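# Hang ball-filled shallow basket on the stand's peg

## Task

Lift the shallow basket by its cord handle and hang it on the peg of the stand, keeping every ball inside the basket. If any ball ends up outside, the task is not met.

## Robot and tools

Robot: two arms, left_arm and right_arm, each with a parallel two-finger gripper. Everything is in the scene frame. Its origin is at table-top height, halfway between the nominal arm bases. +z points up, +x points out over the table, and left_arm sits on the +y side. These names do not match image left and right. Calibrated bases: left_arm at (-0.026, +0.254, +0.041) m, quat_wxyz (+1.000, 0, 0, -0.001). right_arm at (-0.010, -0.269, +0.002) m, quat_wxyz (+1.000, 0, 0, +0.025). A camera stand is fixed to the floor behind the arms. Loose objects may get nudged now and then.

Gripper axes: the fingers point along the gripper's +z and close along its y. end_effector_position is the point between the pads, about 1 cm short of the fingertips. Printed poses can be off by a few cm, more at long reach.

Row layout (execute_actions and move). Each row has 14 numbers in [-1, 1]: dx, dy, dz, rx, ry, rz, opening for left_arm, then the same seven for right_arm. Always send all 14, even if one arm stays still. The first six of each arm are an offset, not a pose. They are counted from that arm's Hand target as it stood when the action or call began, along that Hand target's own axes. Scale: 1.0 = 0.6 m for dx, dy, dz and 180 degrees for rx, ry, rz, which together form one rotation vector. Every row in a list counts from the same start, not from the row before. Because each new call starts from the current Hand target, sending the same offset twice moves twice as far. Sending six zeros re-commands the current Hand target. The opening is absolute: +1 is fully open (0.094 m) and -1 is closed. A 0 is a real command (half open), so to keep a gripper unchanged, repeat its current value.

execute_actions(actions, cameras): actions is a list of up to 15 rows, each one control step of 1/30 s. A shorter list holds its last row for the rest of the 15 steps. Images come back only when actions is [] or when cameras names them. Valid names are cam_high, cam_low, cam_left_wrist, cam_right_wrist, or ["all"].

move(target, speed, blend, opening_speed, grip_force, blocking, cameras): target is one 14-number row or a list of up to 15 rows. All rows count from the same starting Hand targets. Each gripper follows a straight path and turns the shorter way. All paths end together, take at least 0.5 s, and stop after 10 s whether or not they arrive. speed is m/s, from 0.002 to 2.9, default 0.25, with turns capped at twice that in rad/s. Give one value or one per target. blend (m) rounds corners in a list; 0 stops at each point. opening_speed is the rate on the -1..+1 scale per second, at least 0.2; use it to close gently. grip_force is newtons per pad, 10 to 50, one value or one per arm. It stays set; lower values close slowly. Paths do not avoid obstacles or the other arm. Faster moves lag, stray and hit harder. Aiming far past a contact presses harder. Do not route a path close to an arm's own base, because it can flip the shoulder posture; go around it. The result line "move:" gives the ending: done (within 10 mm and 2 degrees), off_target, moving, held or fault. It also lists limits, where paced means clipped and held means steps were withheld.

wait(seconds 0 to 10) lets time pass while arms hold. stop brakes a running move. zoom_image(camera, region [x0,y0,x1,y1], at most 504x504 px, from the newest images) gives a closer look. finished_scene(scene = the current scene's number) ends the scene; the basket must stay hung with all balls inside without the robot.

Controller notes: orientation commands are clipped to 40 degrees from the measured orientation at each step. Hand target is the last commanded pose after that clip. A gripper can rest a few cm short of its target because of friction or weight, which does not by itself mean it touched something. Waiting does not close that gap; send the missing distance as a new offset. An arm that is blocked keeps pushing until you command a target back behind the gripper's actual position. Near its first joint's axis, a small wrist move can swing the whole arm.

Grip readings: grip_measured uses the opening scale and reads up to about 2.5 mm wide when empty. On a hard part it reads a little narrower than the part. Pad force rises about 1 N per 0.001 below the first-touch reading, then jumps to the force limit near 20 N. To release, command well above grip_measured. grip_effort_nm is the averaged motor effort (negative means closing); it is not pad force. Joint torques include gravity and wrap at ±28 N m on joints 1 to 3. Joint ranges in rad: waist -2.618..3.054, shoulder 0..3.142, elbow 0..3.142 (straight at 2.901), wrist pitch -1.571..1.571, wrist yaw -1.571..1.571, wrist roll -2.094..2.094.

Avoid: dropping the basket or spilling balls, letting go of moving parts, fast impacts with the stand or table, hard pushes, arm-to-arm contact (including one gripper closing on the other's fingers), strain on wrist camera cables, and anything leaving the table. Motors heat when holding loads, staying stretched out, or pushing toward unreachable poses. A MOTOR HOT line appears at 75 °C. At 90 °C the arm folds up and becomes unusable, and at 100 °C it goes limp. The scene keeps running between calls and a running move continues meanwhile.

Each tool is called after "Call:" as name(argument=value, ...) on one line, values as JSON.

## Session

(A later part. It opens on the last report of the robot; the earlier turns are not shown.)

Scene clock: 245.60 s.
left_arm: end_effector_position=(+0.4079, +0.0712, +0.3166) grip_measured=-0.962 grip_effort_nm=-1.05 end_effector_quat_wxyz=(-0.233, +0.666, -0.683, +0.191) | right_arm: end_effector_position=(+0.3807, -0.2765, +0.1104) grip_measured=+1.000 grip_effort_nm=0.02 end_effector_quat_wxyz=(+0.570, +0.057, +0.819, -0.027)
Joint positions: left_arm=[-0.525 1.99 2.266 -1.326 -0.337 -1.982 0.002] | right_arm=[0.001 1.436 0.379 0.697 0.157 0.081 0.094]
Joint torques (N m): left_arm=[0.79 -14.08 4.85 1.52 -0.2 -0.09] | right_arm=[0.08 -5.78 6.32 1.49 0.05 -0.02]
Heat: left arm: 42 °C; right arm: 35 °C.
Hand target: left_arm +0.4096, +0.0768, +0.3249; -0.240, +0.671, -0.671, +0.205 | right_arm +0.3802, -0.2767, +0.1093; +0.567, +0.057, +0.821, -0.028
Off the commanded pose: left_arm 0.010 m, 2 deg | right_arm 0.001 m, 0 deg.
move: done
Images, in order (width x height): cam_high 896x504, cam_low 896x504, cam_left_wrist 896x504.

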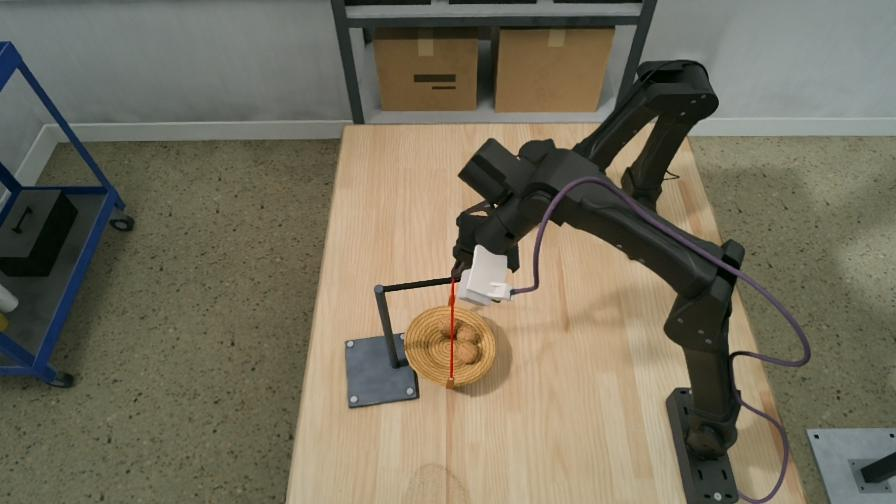

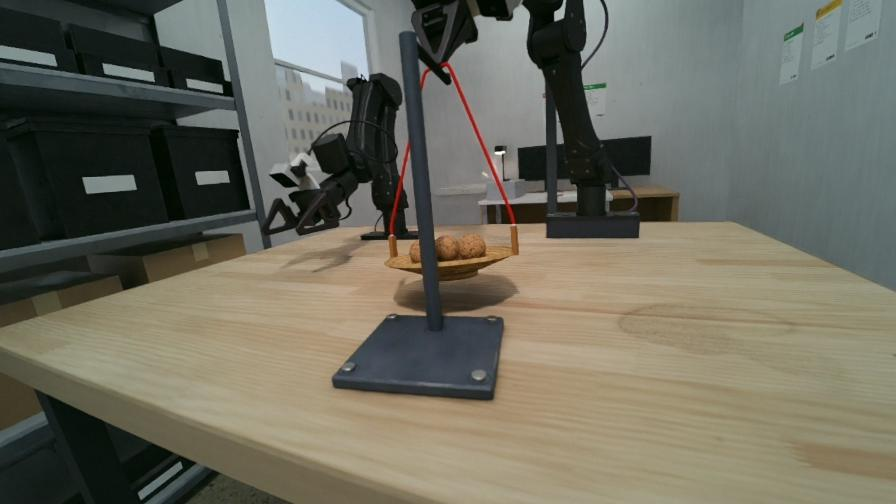

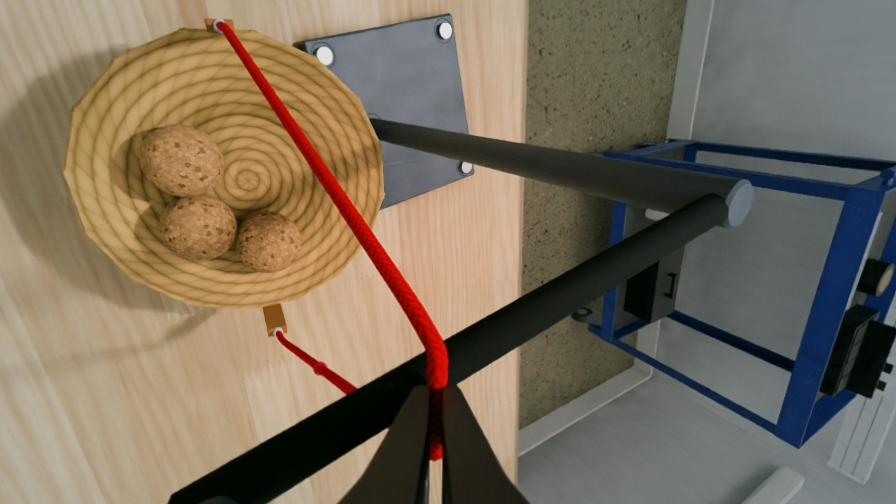

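Call:
move(target=[-0.008,-0.006,-0.006,0,0,0,-1.0,0,0,0,0,0,0,1.0], cameras=["cam_high","cam_low","cam_left_wrist"], speed=0.04)

Call:
zoom_image(camera="cam_low", region=[390, 0, 490, 130])

Call:
zoom_image(camera="cam_high", region=[400, 230, 500, 310])

Scene clock: 258.03 s.
left_arm: end_effector_position=(+0.4083, +0.0724, +0.3165) grip_measured=-0.962 grip_effort_nm=-1.06 end_effector_quat_wxyz=(-0.229, +0.667, -0.682, +0.192) | right_arm: end_effector_position=(+0.3807, -0.2765, +0.1104) grip_measured=+1.000 grip_effort_nm=0.02 end_effector_quat_wxyz=(+0.570, +0.057, +0.819, -0.027)
Joint positions: left_arm=[-0.519 1.989 2.266 -1.326 -0.326 -1.982 0.002] | right_arm=[0.001 1.436 0.379 0.697 0.157 0.081 0.094]
Joint torques (N m): left_arm=[1.14 -13.64 7.09 1.29 -0.24 0.01] | right_arm=[0.08 -5.76 6.32 1.47 0.04 -0.01]
Motor temperatures (°C): left_arm=[23 36 42 32 26 26 30] | right_arm=[24 28 35 35 23 24 25]
Heat: left arm: 42 °C; right arm: 35 °C.
Hand target: left_arm +0.4102, +0.0814, +0.3303; -0.240, +0.671, -0.671, +0.205 | right_arm +0.3802, -0.2767, +0.1093; +0.567, +0.057, +0.821, -0.028
Off the commanded pose: left_arm 0.016 m, 2 deg | right_arm 0.001 m, 0 deg.
move: off_target (left_arm)
Images, in order (width x height): cam_high 896x504, cam_low 896x504, cam_left_wrist 896x504.

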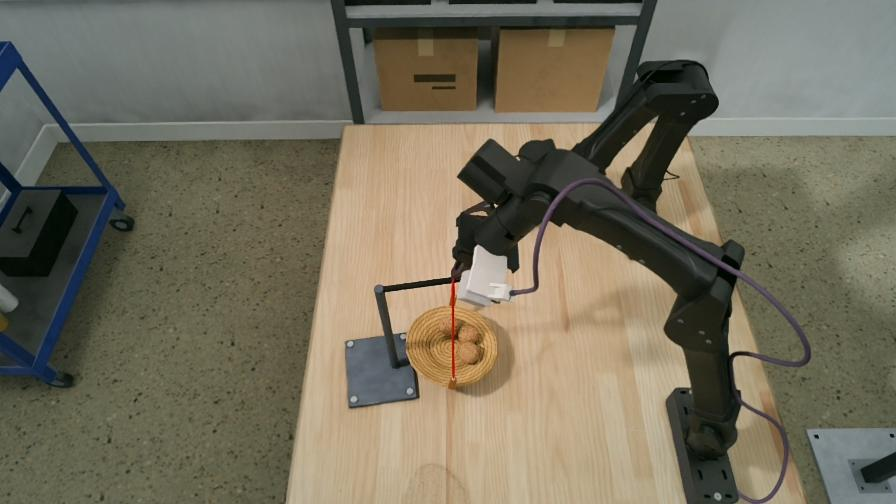

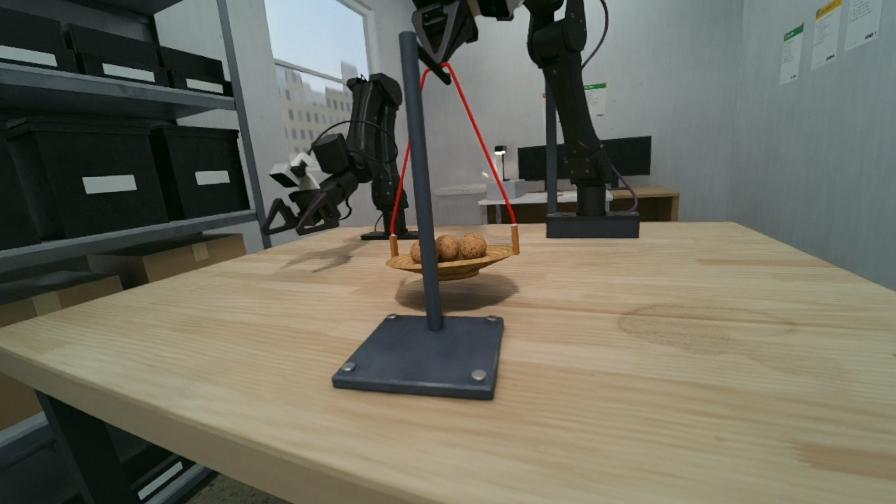

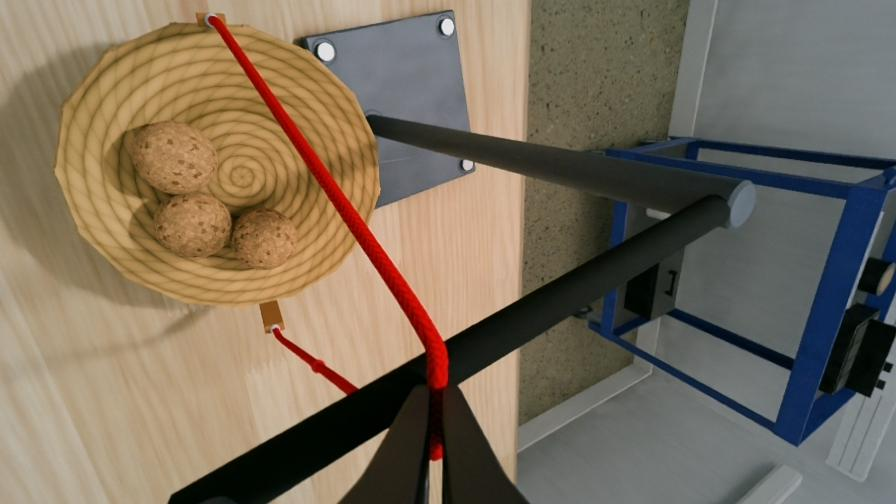

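Scaled by 3.877 from the camera's 896x504 image, which has a finer 1280x720 frame.

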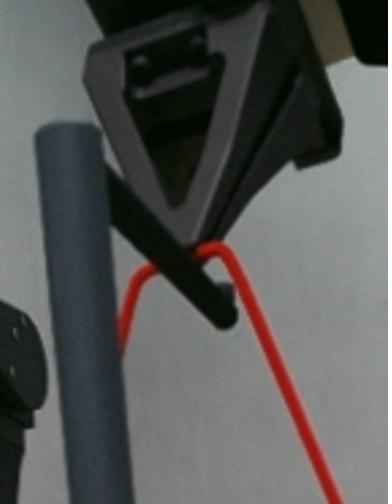

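Scaled by 5.040 from the camera's 896x504 image, which has a finer 1280x720 frame.

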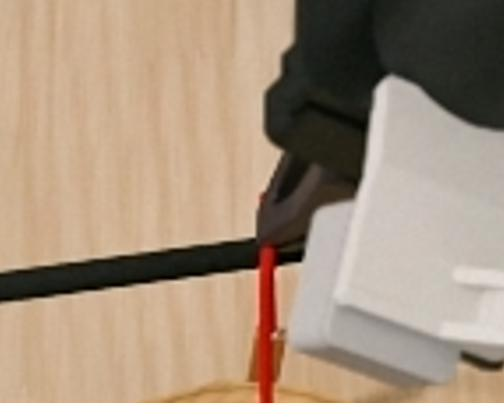

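Call:
move(target=[-0.0067,-0.022,-0.029,0,0,0,-1.0,0,0,0,0,0,0,1.0], cameras=["cam_low"], speed=0.05)

Call:
zoom_image(camera="cam_low", region=[380, 0, 540, 290])

Scene clock: 275.57 s.
left_arm: end_effector_position=(+0.4059, +0.0808, +0.3529) grip_measured=-0.962 grip_effort_nm=-1.05 end_effector_quat_wxyz=(-0.234, +0.670, -0.672, +0.212) | right_arm: end_effector_position=(+0.3807, -0.2765, +0.1104) grip_measured=+1.000 grip_effort_nm=0.02 end_effector_quat_wxyz=(+0.570, +0.057, +0.819, -0.027)
Joint positions: left_arm=[-0.504 2.03 2.48 -1.454 -0.321 -1.98 0.002] | right_arm=[0.001 1.436 0.379 0.697 0.157 0.081 0.094]
Joint torques (N m): left_arm=[0.57 -9.11 8.79 1.14 -0.26 0.07] | right_arm=[0.08 -5.78 6.34 1.47 0.04 -0.01]
Heat: left arm: 43 °C; right arm: 35 °C.
Hand target: left_arm +0.4104, +0.0845, +0.3523; -0.240, +0.671, -0.671, +0.205 | right_arm +0.3802, -0.2767, +0.1093; +0.567, +0.057, +0.821, -0.028
Off the commanded pose: left_arm 0.006 m, 1 deg | right_arm 0.001 m, 0 deg.
move: done
Images, in order (width x height): cam_low 896x504.

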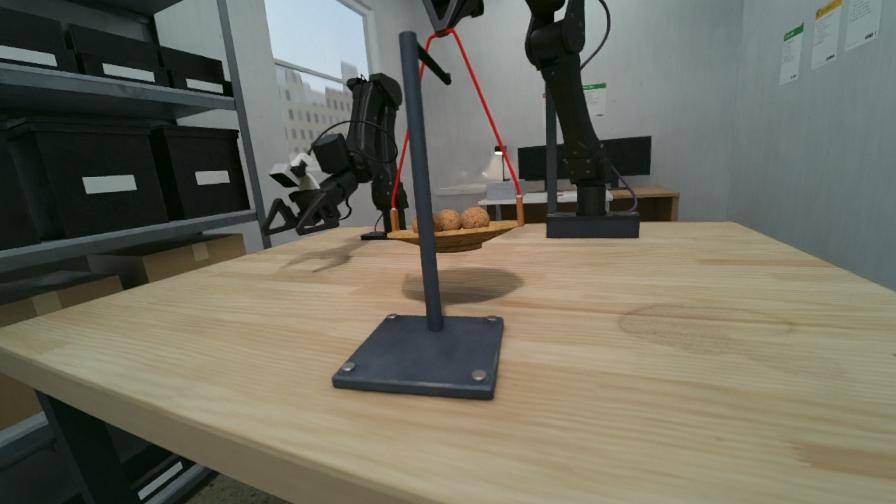

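Scaled by 1.738 from the camera's 896x504 image, which has a finer 1280x720 frame.

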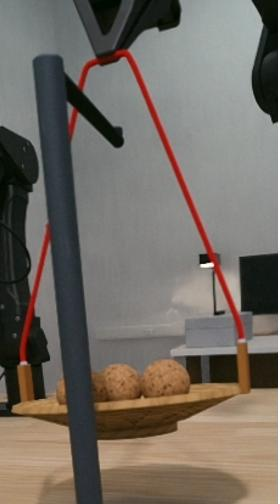

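Call:
move(target=[-0.001,0.024,0.032,0,0,0,-1.0,0,0,0,0,0,0,1.0], cameras=["cam_high","cam_low","cam_left_wrist"], speed=0.04)

Call:
zoom_image(camera="cam_low", region=[390, 0, 490, 130])

Call:
zoom_image(camera="cam_high", region=[400, 230, 500, 310])

Scene clock: 287.30 s.
left_arm: end_effector_position=(+0.4100, +0.0806, +0.3171) grip_measured=-0.963 grip_effort_nm=-1.06 end_effector_quat_wxyz=(-0.230, +0.672, -0.677, +0.191) | right_arm: end_effector_position=(+0.3807, -0.2765, +0.1104) grip_measured=+1.000 grip_effort_nm=0.02 end_effector_quat_wxyz=(+0.570, +0.057, +0.819, -0.027)
Joint positions: left_arm=[-0.5 1.981 2.257 -1.324 -0.323 -1.979 0.002] | right_arm=[0.001 1.436 0.379 0.697 0.157 0.081 0.094]
Joint torques (N m): left_arm=[0.59 -14.49 5.09 1.49 -0.21 0.08] | right_arm=[0.03 -5.75 6.32 1.47 0.04 -0.01]
Heat: left arm: 44 °C; right arm: 35 °C.
Hand target: left_arm +0.4103, +0.0861, +0.3283; -0.240, +0.671, -0.671, +0.205 | right_arm +0.3802, -0.2767, +0.1093; +0.567, +0.057, +0.821, -0.028
Off the commanded pose: left_arm 0.013 m, 2 deg | right_arm 0.001 m, 0 deg.
move: off_target (left_arm)
Images, in order (width x height): cam_high 896x504, cam_low 896x504, cam_left_wrist 896x504.

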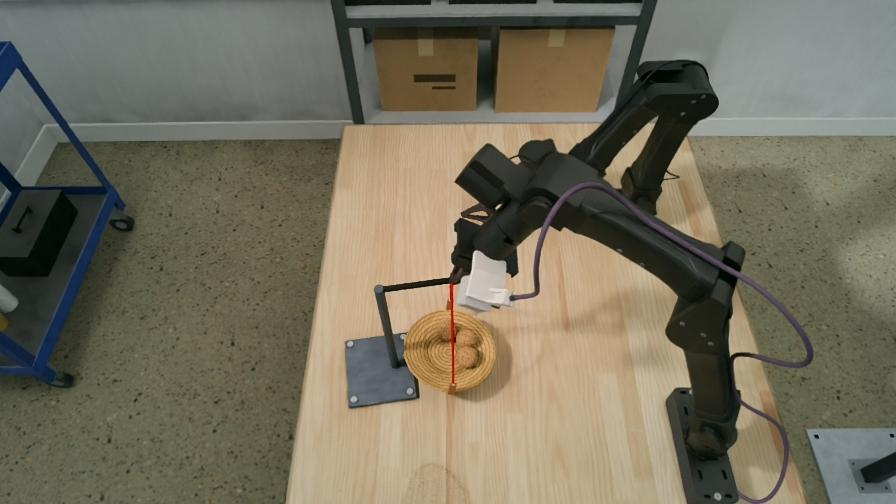

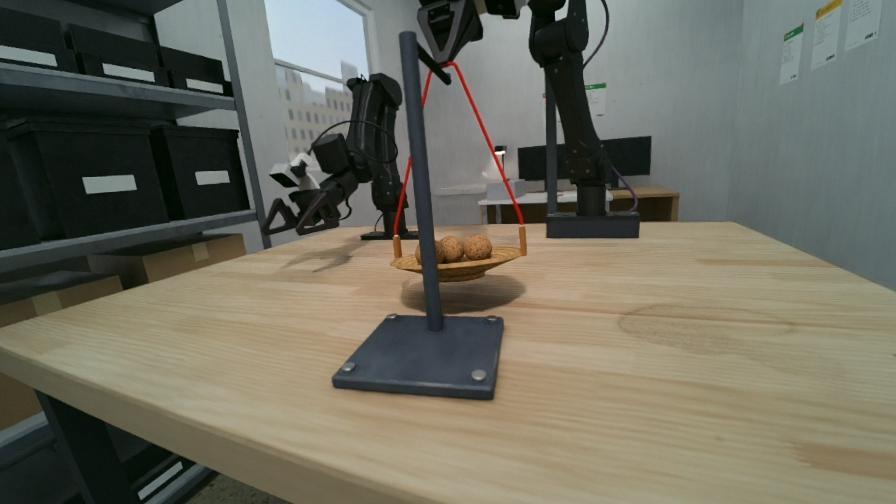

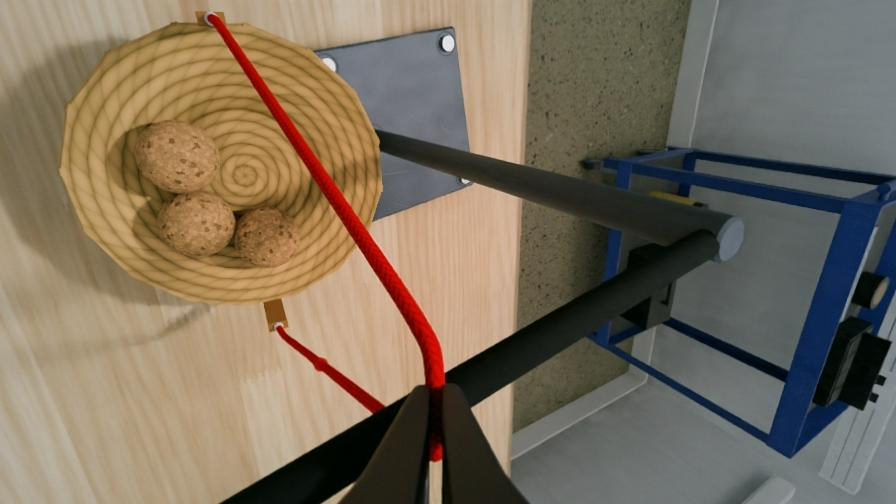

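Scaled by 3.877 from the camera's 896x504 image, which has a finer 1280x720 frame.

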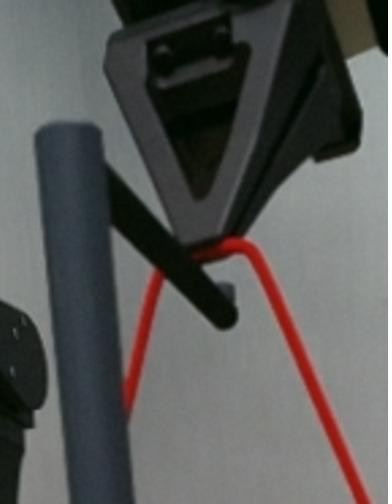

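Scaled by 5.040 from the camera's 896x504 image, which has a finer 1280x720 frame.

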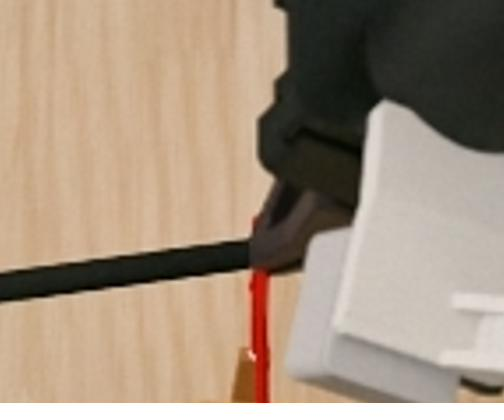

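Call:
move(target=[[-0.0117,-0.02,-0.0267,0,0,0,-1.0,0,0,0,0,0,0,1.0],[-0.0083,0,0,0,0,0,-1.0,0,0,0,0,0,0,1.0]], cameras=["cam_high","cam_low","cam_left_wrist"], speed=0.05)

Call:
zoom_image(camera="cam_low", region=[390, 0, 490, 130])

Call:
zoom_image(camera="cam_high", region=[400, 230, 500, 310])

Scene clock: 302.83 s.
left_arm: end_effector_position=(+0.4112, +0.0858, +0.3155) grip_measured=-0.963 grip_effort_nm=-1.06 end_effector_quat_wxyz=(-0.228, +0.672, -0.678, +0.190) | right_arm: end_effector_position=(+0.3807, -0.2765, +0.1104) grip_measured=+1.000 grip_effort_nm=0.02 end_effector_quat_wxyz=(+0.570, +0.057, +0.819, -0.027)
Joint positions: left_arm=[-0.486 1.971 2.236 -1.312 -0.313 -1.965 0.002] | right_arm=[0.001 1.436 0.379 0.697 0.157 0.081 0.094]
Joint torques (N m): left_arm=[0.39 -14.76 5.26 1.46 -0.24 0.05] | right_arm=[0.02 -5.78 6.27 1.47 0.04 -0.02]
Heat: left arm: 43 °C; right arm: 36 °C.
Hand target: left_arm +0.4103, +0.0911, +0.3286; -0.240, +0.671, -0.671, +0.205 | right_arm +0.3802, -0.2767, +0.1093; +0.567, +0.057, +0.821, -0.028
Off the commanded pose: left_arm 0.014 m, 2 deg | right_arm 0.001 m, 0 deg.
move: off_target (left_arm)
Images, in order (width x height): cam_high 896x504, cam_low 896x504, cam_left_wrist 896x504.

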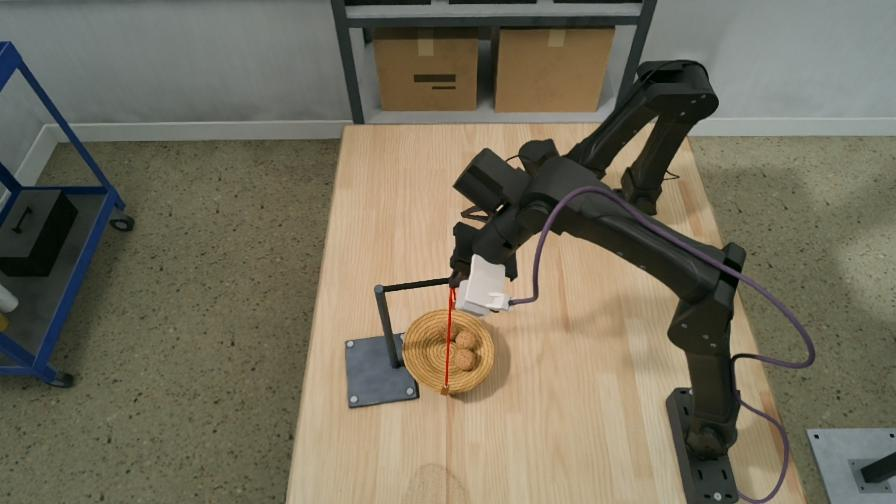

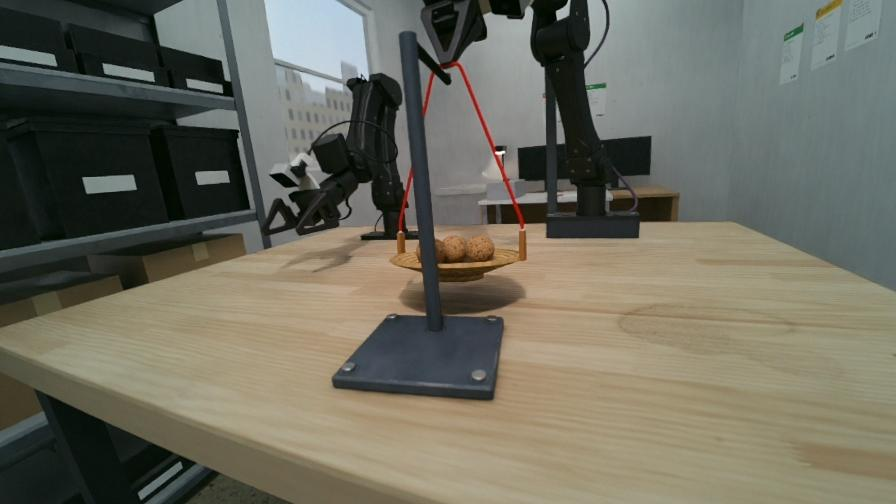

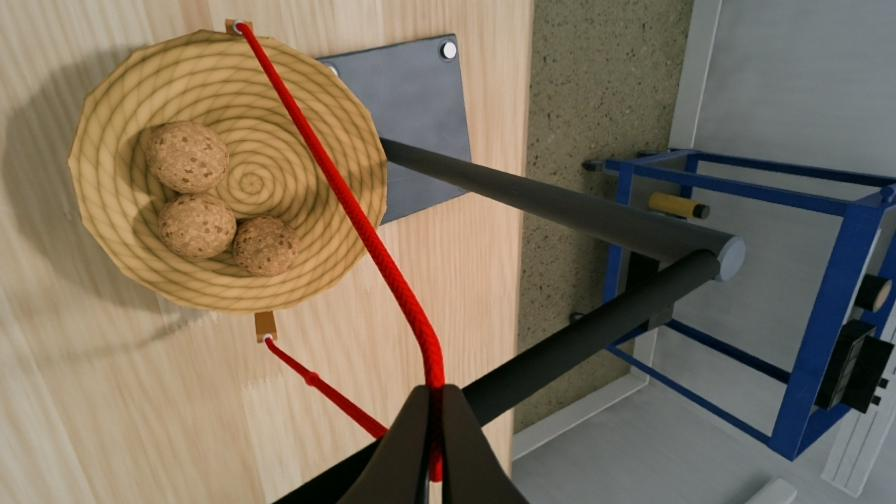

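Scaled by 3.877 from the camera's 896x504 image, which has a finer 1280x720 frame.

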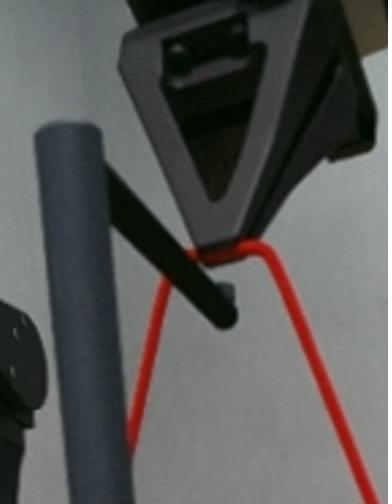

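Scaled by 5.040 from the camera's 896x504 image, which has a finer 1280x720 frame.

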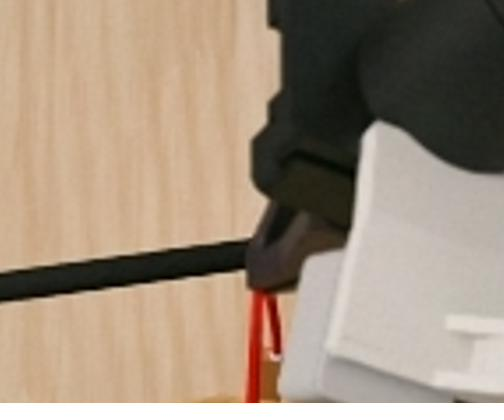

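Call:
move(target=[0,0,0,0,0,0,-0.75,0,0,0,0,0,0,1.0], cameras=["cam_high","cam_low","cam_left_wrist"], opening_speed=0.2)

Call:
zoom_image(camera="cam_low", region=[390, 0, 550, 290])

Scene clock: 309.13 s.
left_arm: end_effector_position=(+0.4148, +0.0841, +0.3180) grip_measured=-0.753 grip_effort_nm=0.12 end_effector_quat_wxyz=(-0.231, +0.672, -0.675, +0.199) | right_arm: end_effector_position=(+0.3807, -0.2765, +0.1104) grip_measured=+1.000 grip_effort_nm=0.02 end_effector_quat_wxyz=(+0.570, +0.057, +0.819, -0.027)
Joint positions: left_arm=[-0.486 1.971 2.236 -1.292 -0.314 -1.965 0.012] | right_arm=[0.001 1.436 0.379 0.697 0.157 0.081 0.094]
Joint torques (N m): left_arm=[0.39 -14.76 5.29 1.27 -0.23 0.05] | right_arm=[0.06 -5.75 6.31 1.47 0.04 -0.02]
Heat: left arm: 42 °C; right arm: 36 °C.
Hand target: left_arm +0.4103, +0.0911, +0.3286; -0.240, +0.671, -0.671, +0.205 | right_arm +0.3802, -0.2767, +0.1093; +0.567, +0.057, +0.821, -0.028
Off the commanded pose: left_arm 0.014 m, 1 deg | right_arm 0.001 m, 0 deg.
move: off_target (left_arm)
Images, in order (width x height): cam_high 896x504, cam_low 896x504, cam_left_wrist 896x504.

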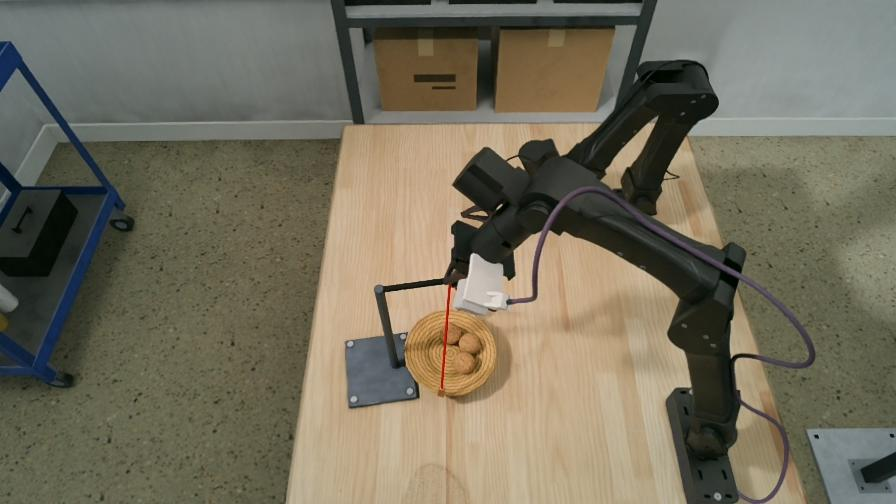

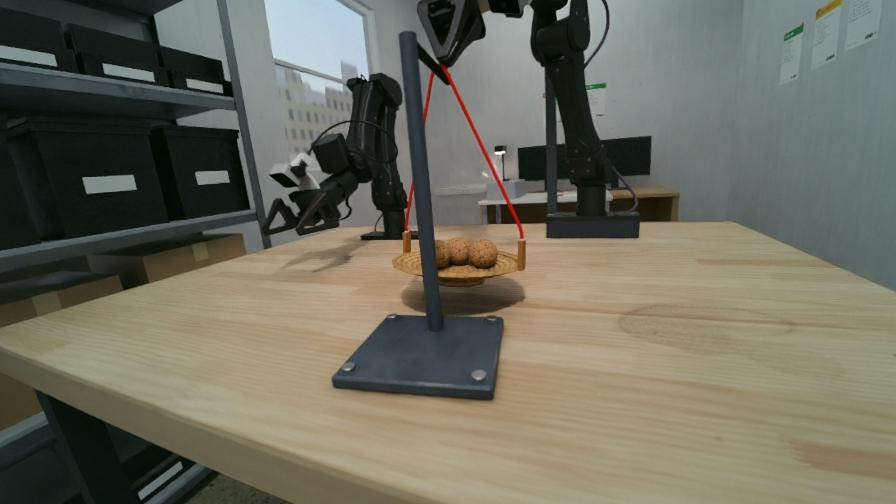

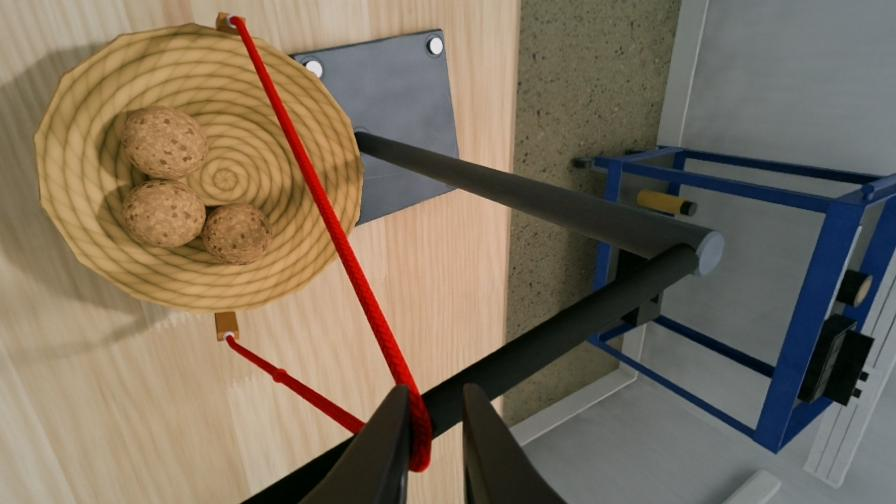

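Scaled by 1.738 from the camera's 896x504 image, which has a finer 1280x720 frame.

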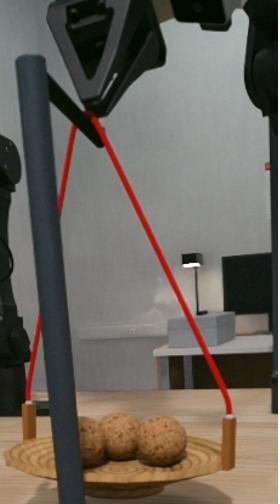

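Call:
move(target=[0,0,-0.05,0,0,0,-0.7,0,0,0,0,0,0,1.0], cameras=["cam_high","cam_low","cam_left_wrist"], speed=0.03)

Scene clock: 319.00 s.
left_arm: end_effector_position=(+0.4021, +0.0841, +0.3345) grip_measured=-0.703 grip_effort_nm=0.12 end_effector_quat_wxyz=(-0.230, +0.670, -0.677, +0.198) | right_arm: end_effector_position=(+0.3807, -0.2765, +0.1104) grip_measured=+1.000 grip_effort_nm=0.02 end_effector_quat_wxyz=(+0.570, +0.057, +0.819, -0.027)
Joint positions: left_arm=[-0.5 1.971 2.316 -1.379 -0.319 -1.974 0.014] | right_arm=[0.001 1.436 0.379 0.697 0.157 0.081 0.094]
Joint torques (N m): left_arm=[-0.53 -14.12 8.21 0.89 -0.32 -0.09] | right_arm=[0.06 -5.76 6.34 1.46 0.03 -0.01]
Heat: left arm: 42 °C; right arm: 36 °C.
Hand target: left_arm +0.3923, +0.0897, +0.3526; -0.240, +0.671, -0.671, +0.205 | right_arm +0.3802, -0.2767, +0.1093; +0.567, +0.057, +0.821, -0.028
Off the commanded pose: left_arm 0.021 m, 2 deg | right_arm 0.001 m, 0 deg.
move: off_target (left_arm)
Images, in order (width x height): cam_high 896x504, cam_low 896x504, cam_left_wrist 896x504.

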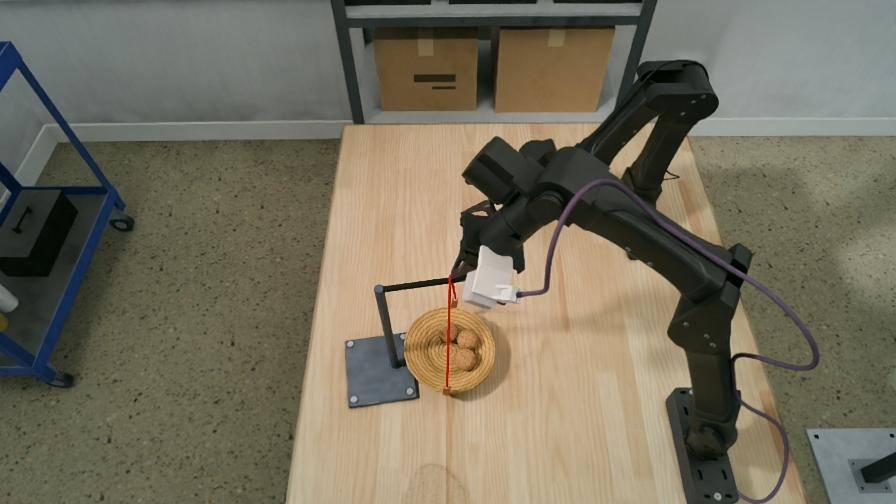

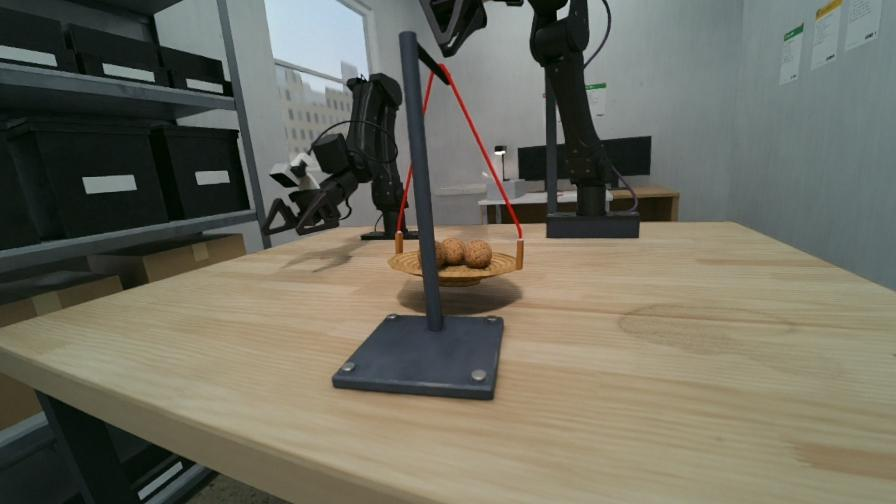

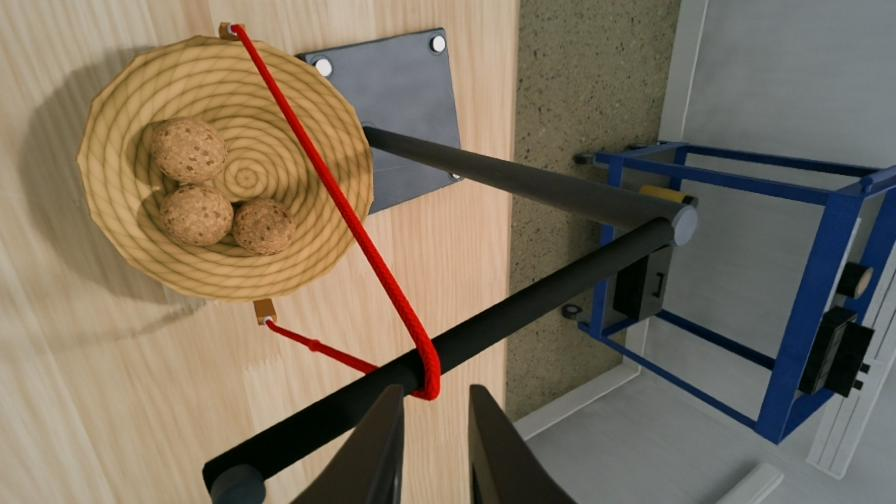

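Call:
move(target=[0,0,-0.14,0,0,0,-0.7,0,0,0,0,0,0,1.0], cameras=["cam_high","cam_low"], speed=0.1)

Call:
zoom_image(camera="cam_low", region=[380, 0, 540, 290])

Scene clock: 325.13 s.
left_arm: end_effector_position=(+0.3506, +0.0785, +0.4160) grip_measured=-0.703 grip_effort_nm=0.12 end_effector_quat_wxyz=(-0.254, +0.649, -0.666, +0.265) | right_arm: end_effector_position=(+0.3807, -0.2765, +0.1104) grip_measured=+1.000 grip_effort_nm=0.02 end_effector_quat_wxyz=(+0.570, +0.057, +0.819, -0.027)
Joint positions: left_arm=[-0.595 1.869 2.489 -1.522 -0.372 -2.012 0.014] | right_arm=[0.001 1.436 0.379 0.697 0.157 0.081 0.094]
Joint torques (N m): left_arm=[-0.42 -10.61 5.41 1.09 -0.34 -0.08] | right_arm=[0.08 -5.78 6.31 1.47 0.04 -0.02]
Heat: left arm: 42 °C; right arm: 36 °C.
Hand target: left_arm +0.3422, +0.0856, +0.4197; -0.240, +0.671, -0.671, +0.205 | right_arm +0.3802, -0.2767, +0.1093; +0.567, +0.057, +0.821, -0.028
Off the commanded pose: left_arm 0.012 m, 7 deg | right_arm 0.001 m, 0 deg.
joint sent to its limit (left arm) — joint 4 (wrist pitch), lower limit. The joint targets are off in orientation, not in position.
move: off_target (left_arm)
Images, in order (width x height): cam_high 896x504, cam_low 896x504.

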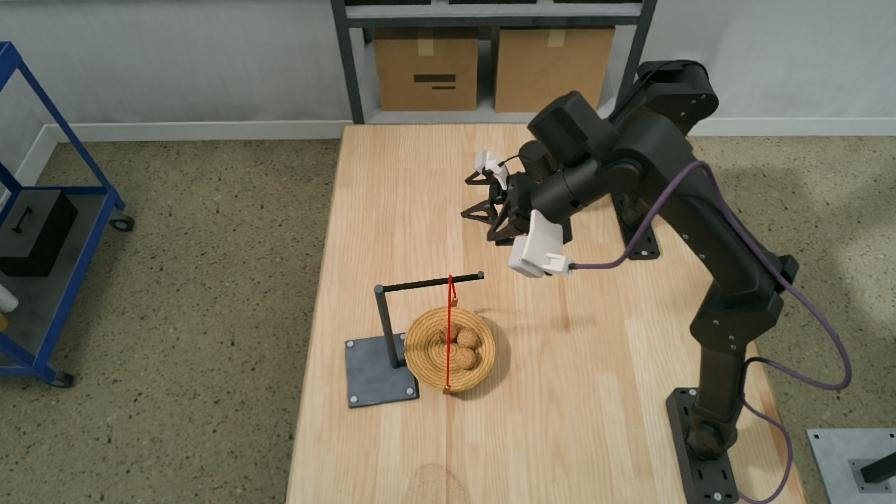

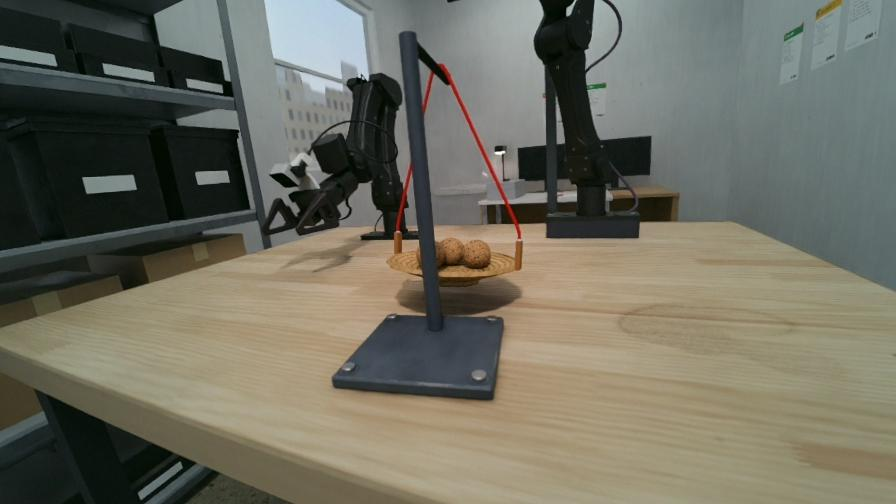

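Scaled by 1.738 from the camera's 896x504 image, which has a finer 1280x720 frame.

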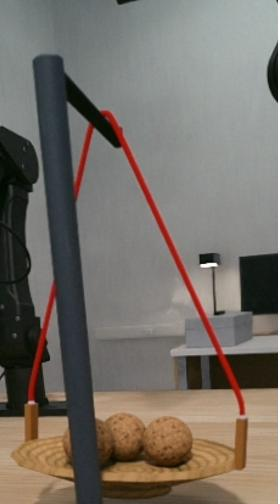

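Call:
finished_scene(scene=2)

The scene is finished: the task was done.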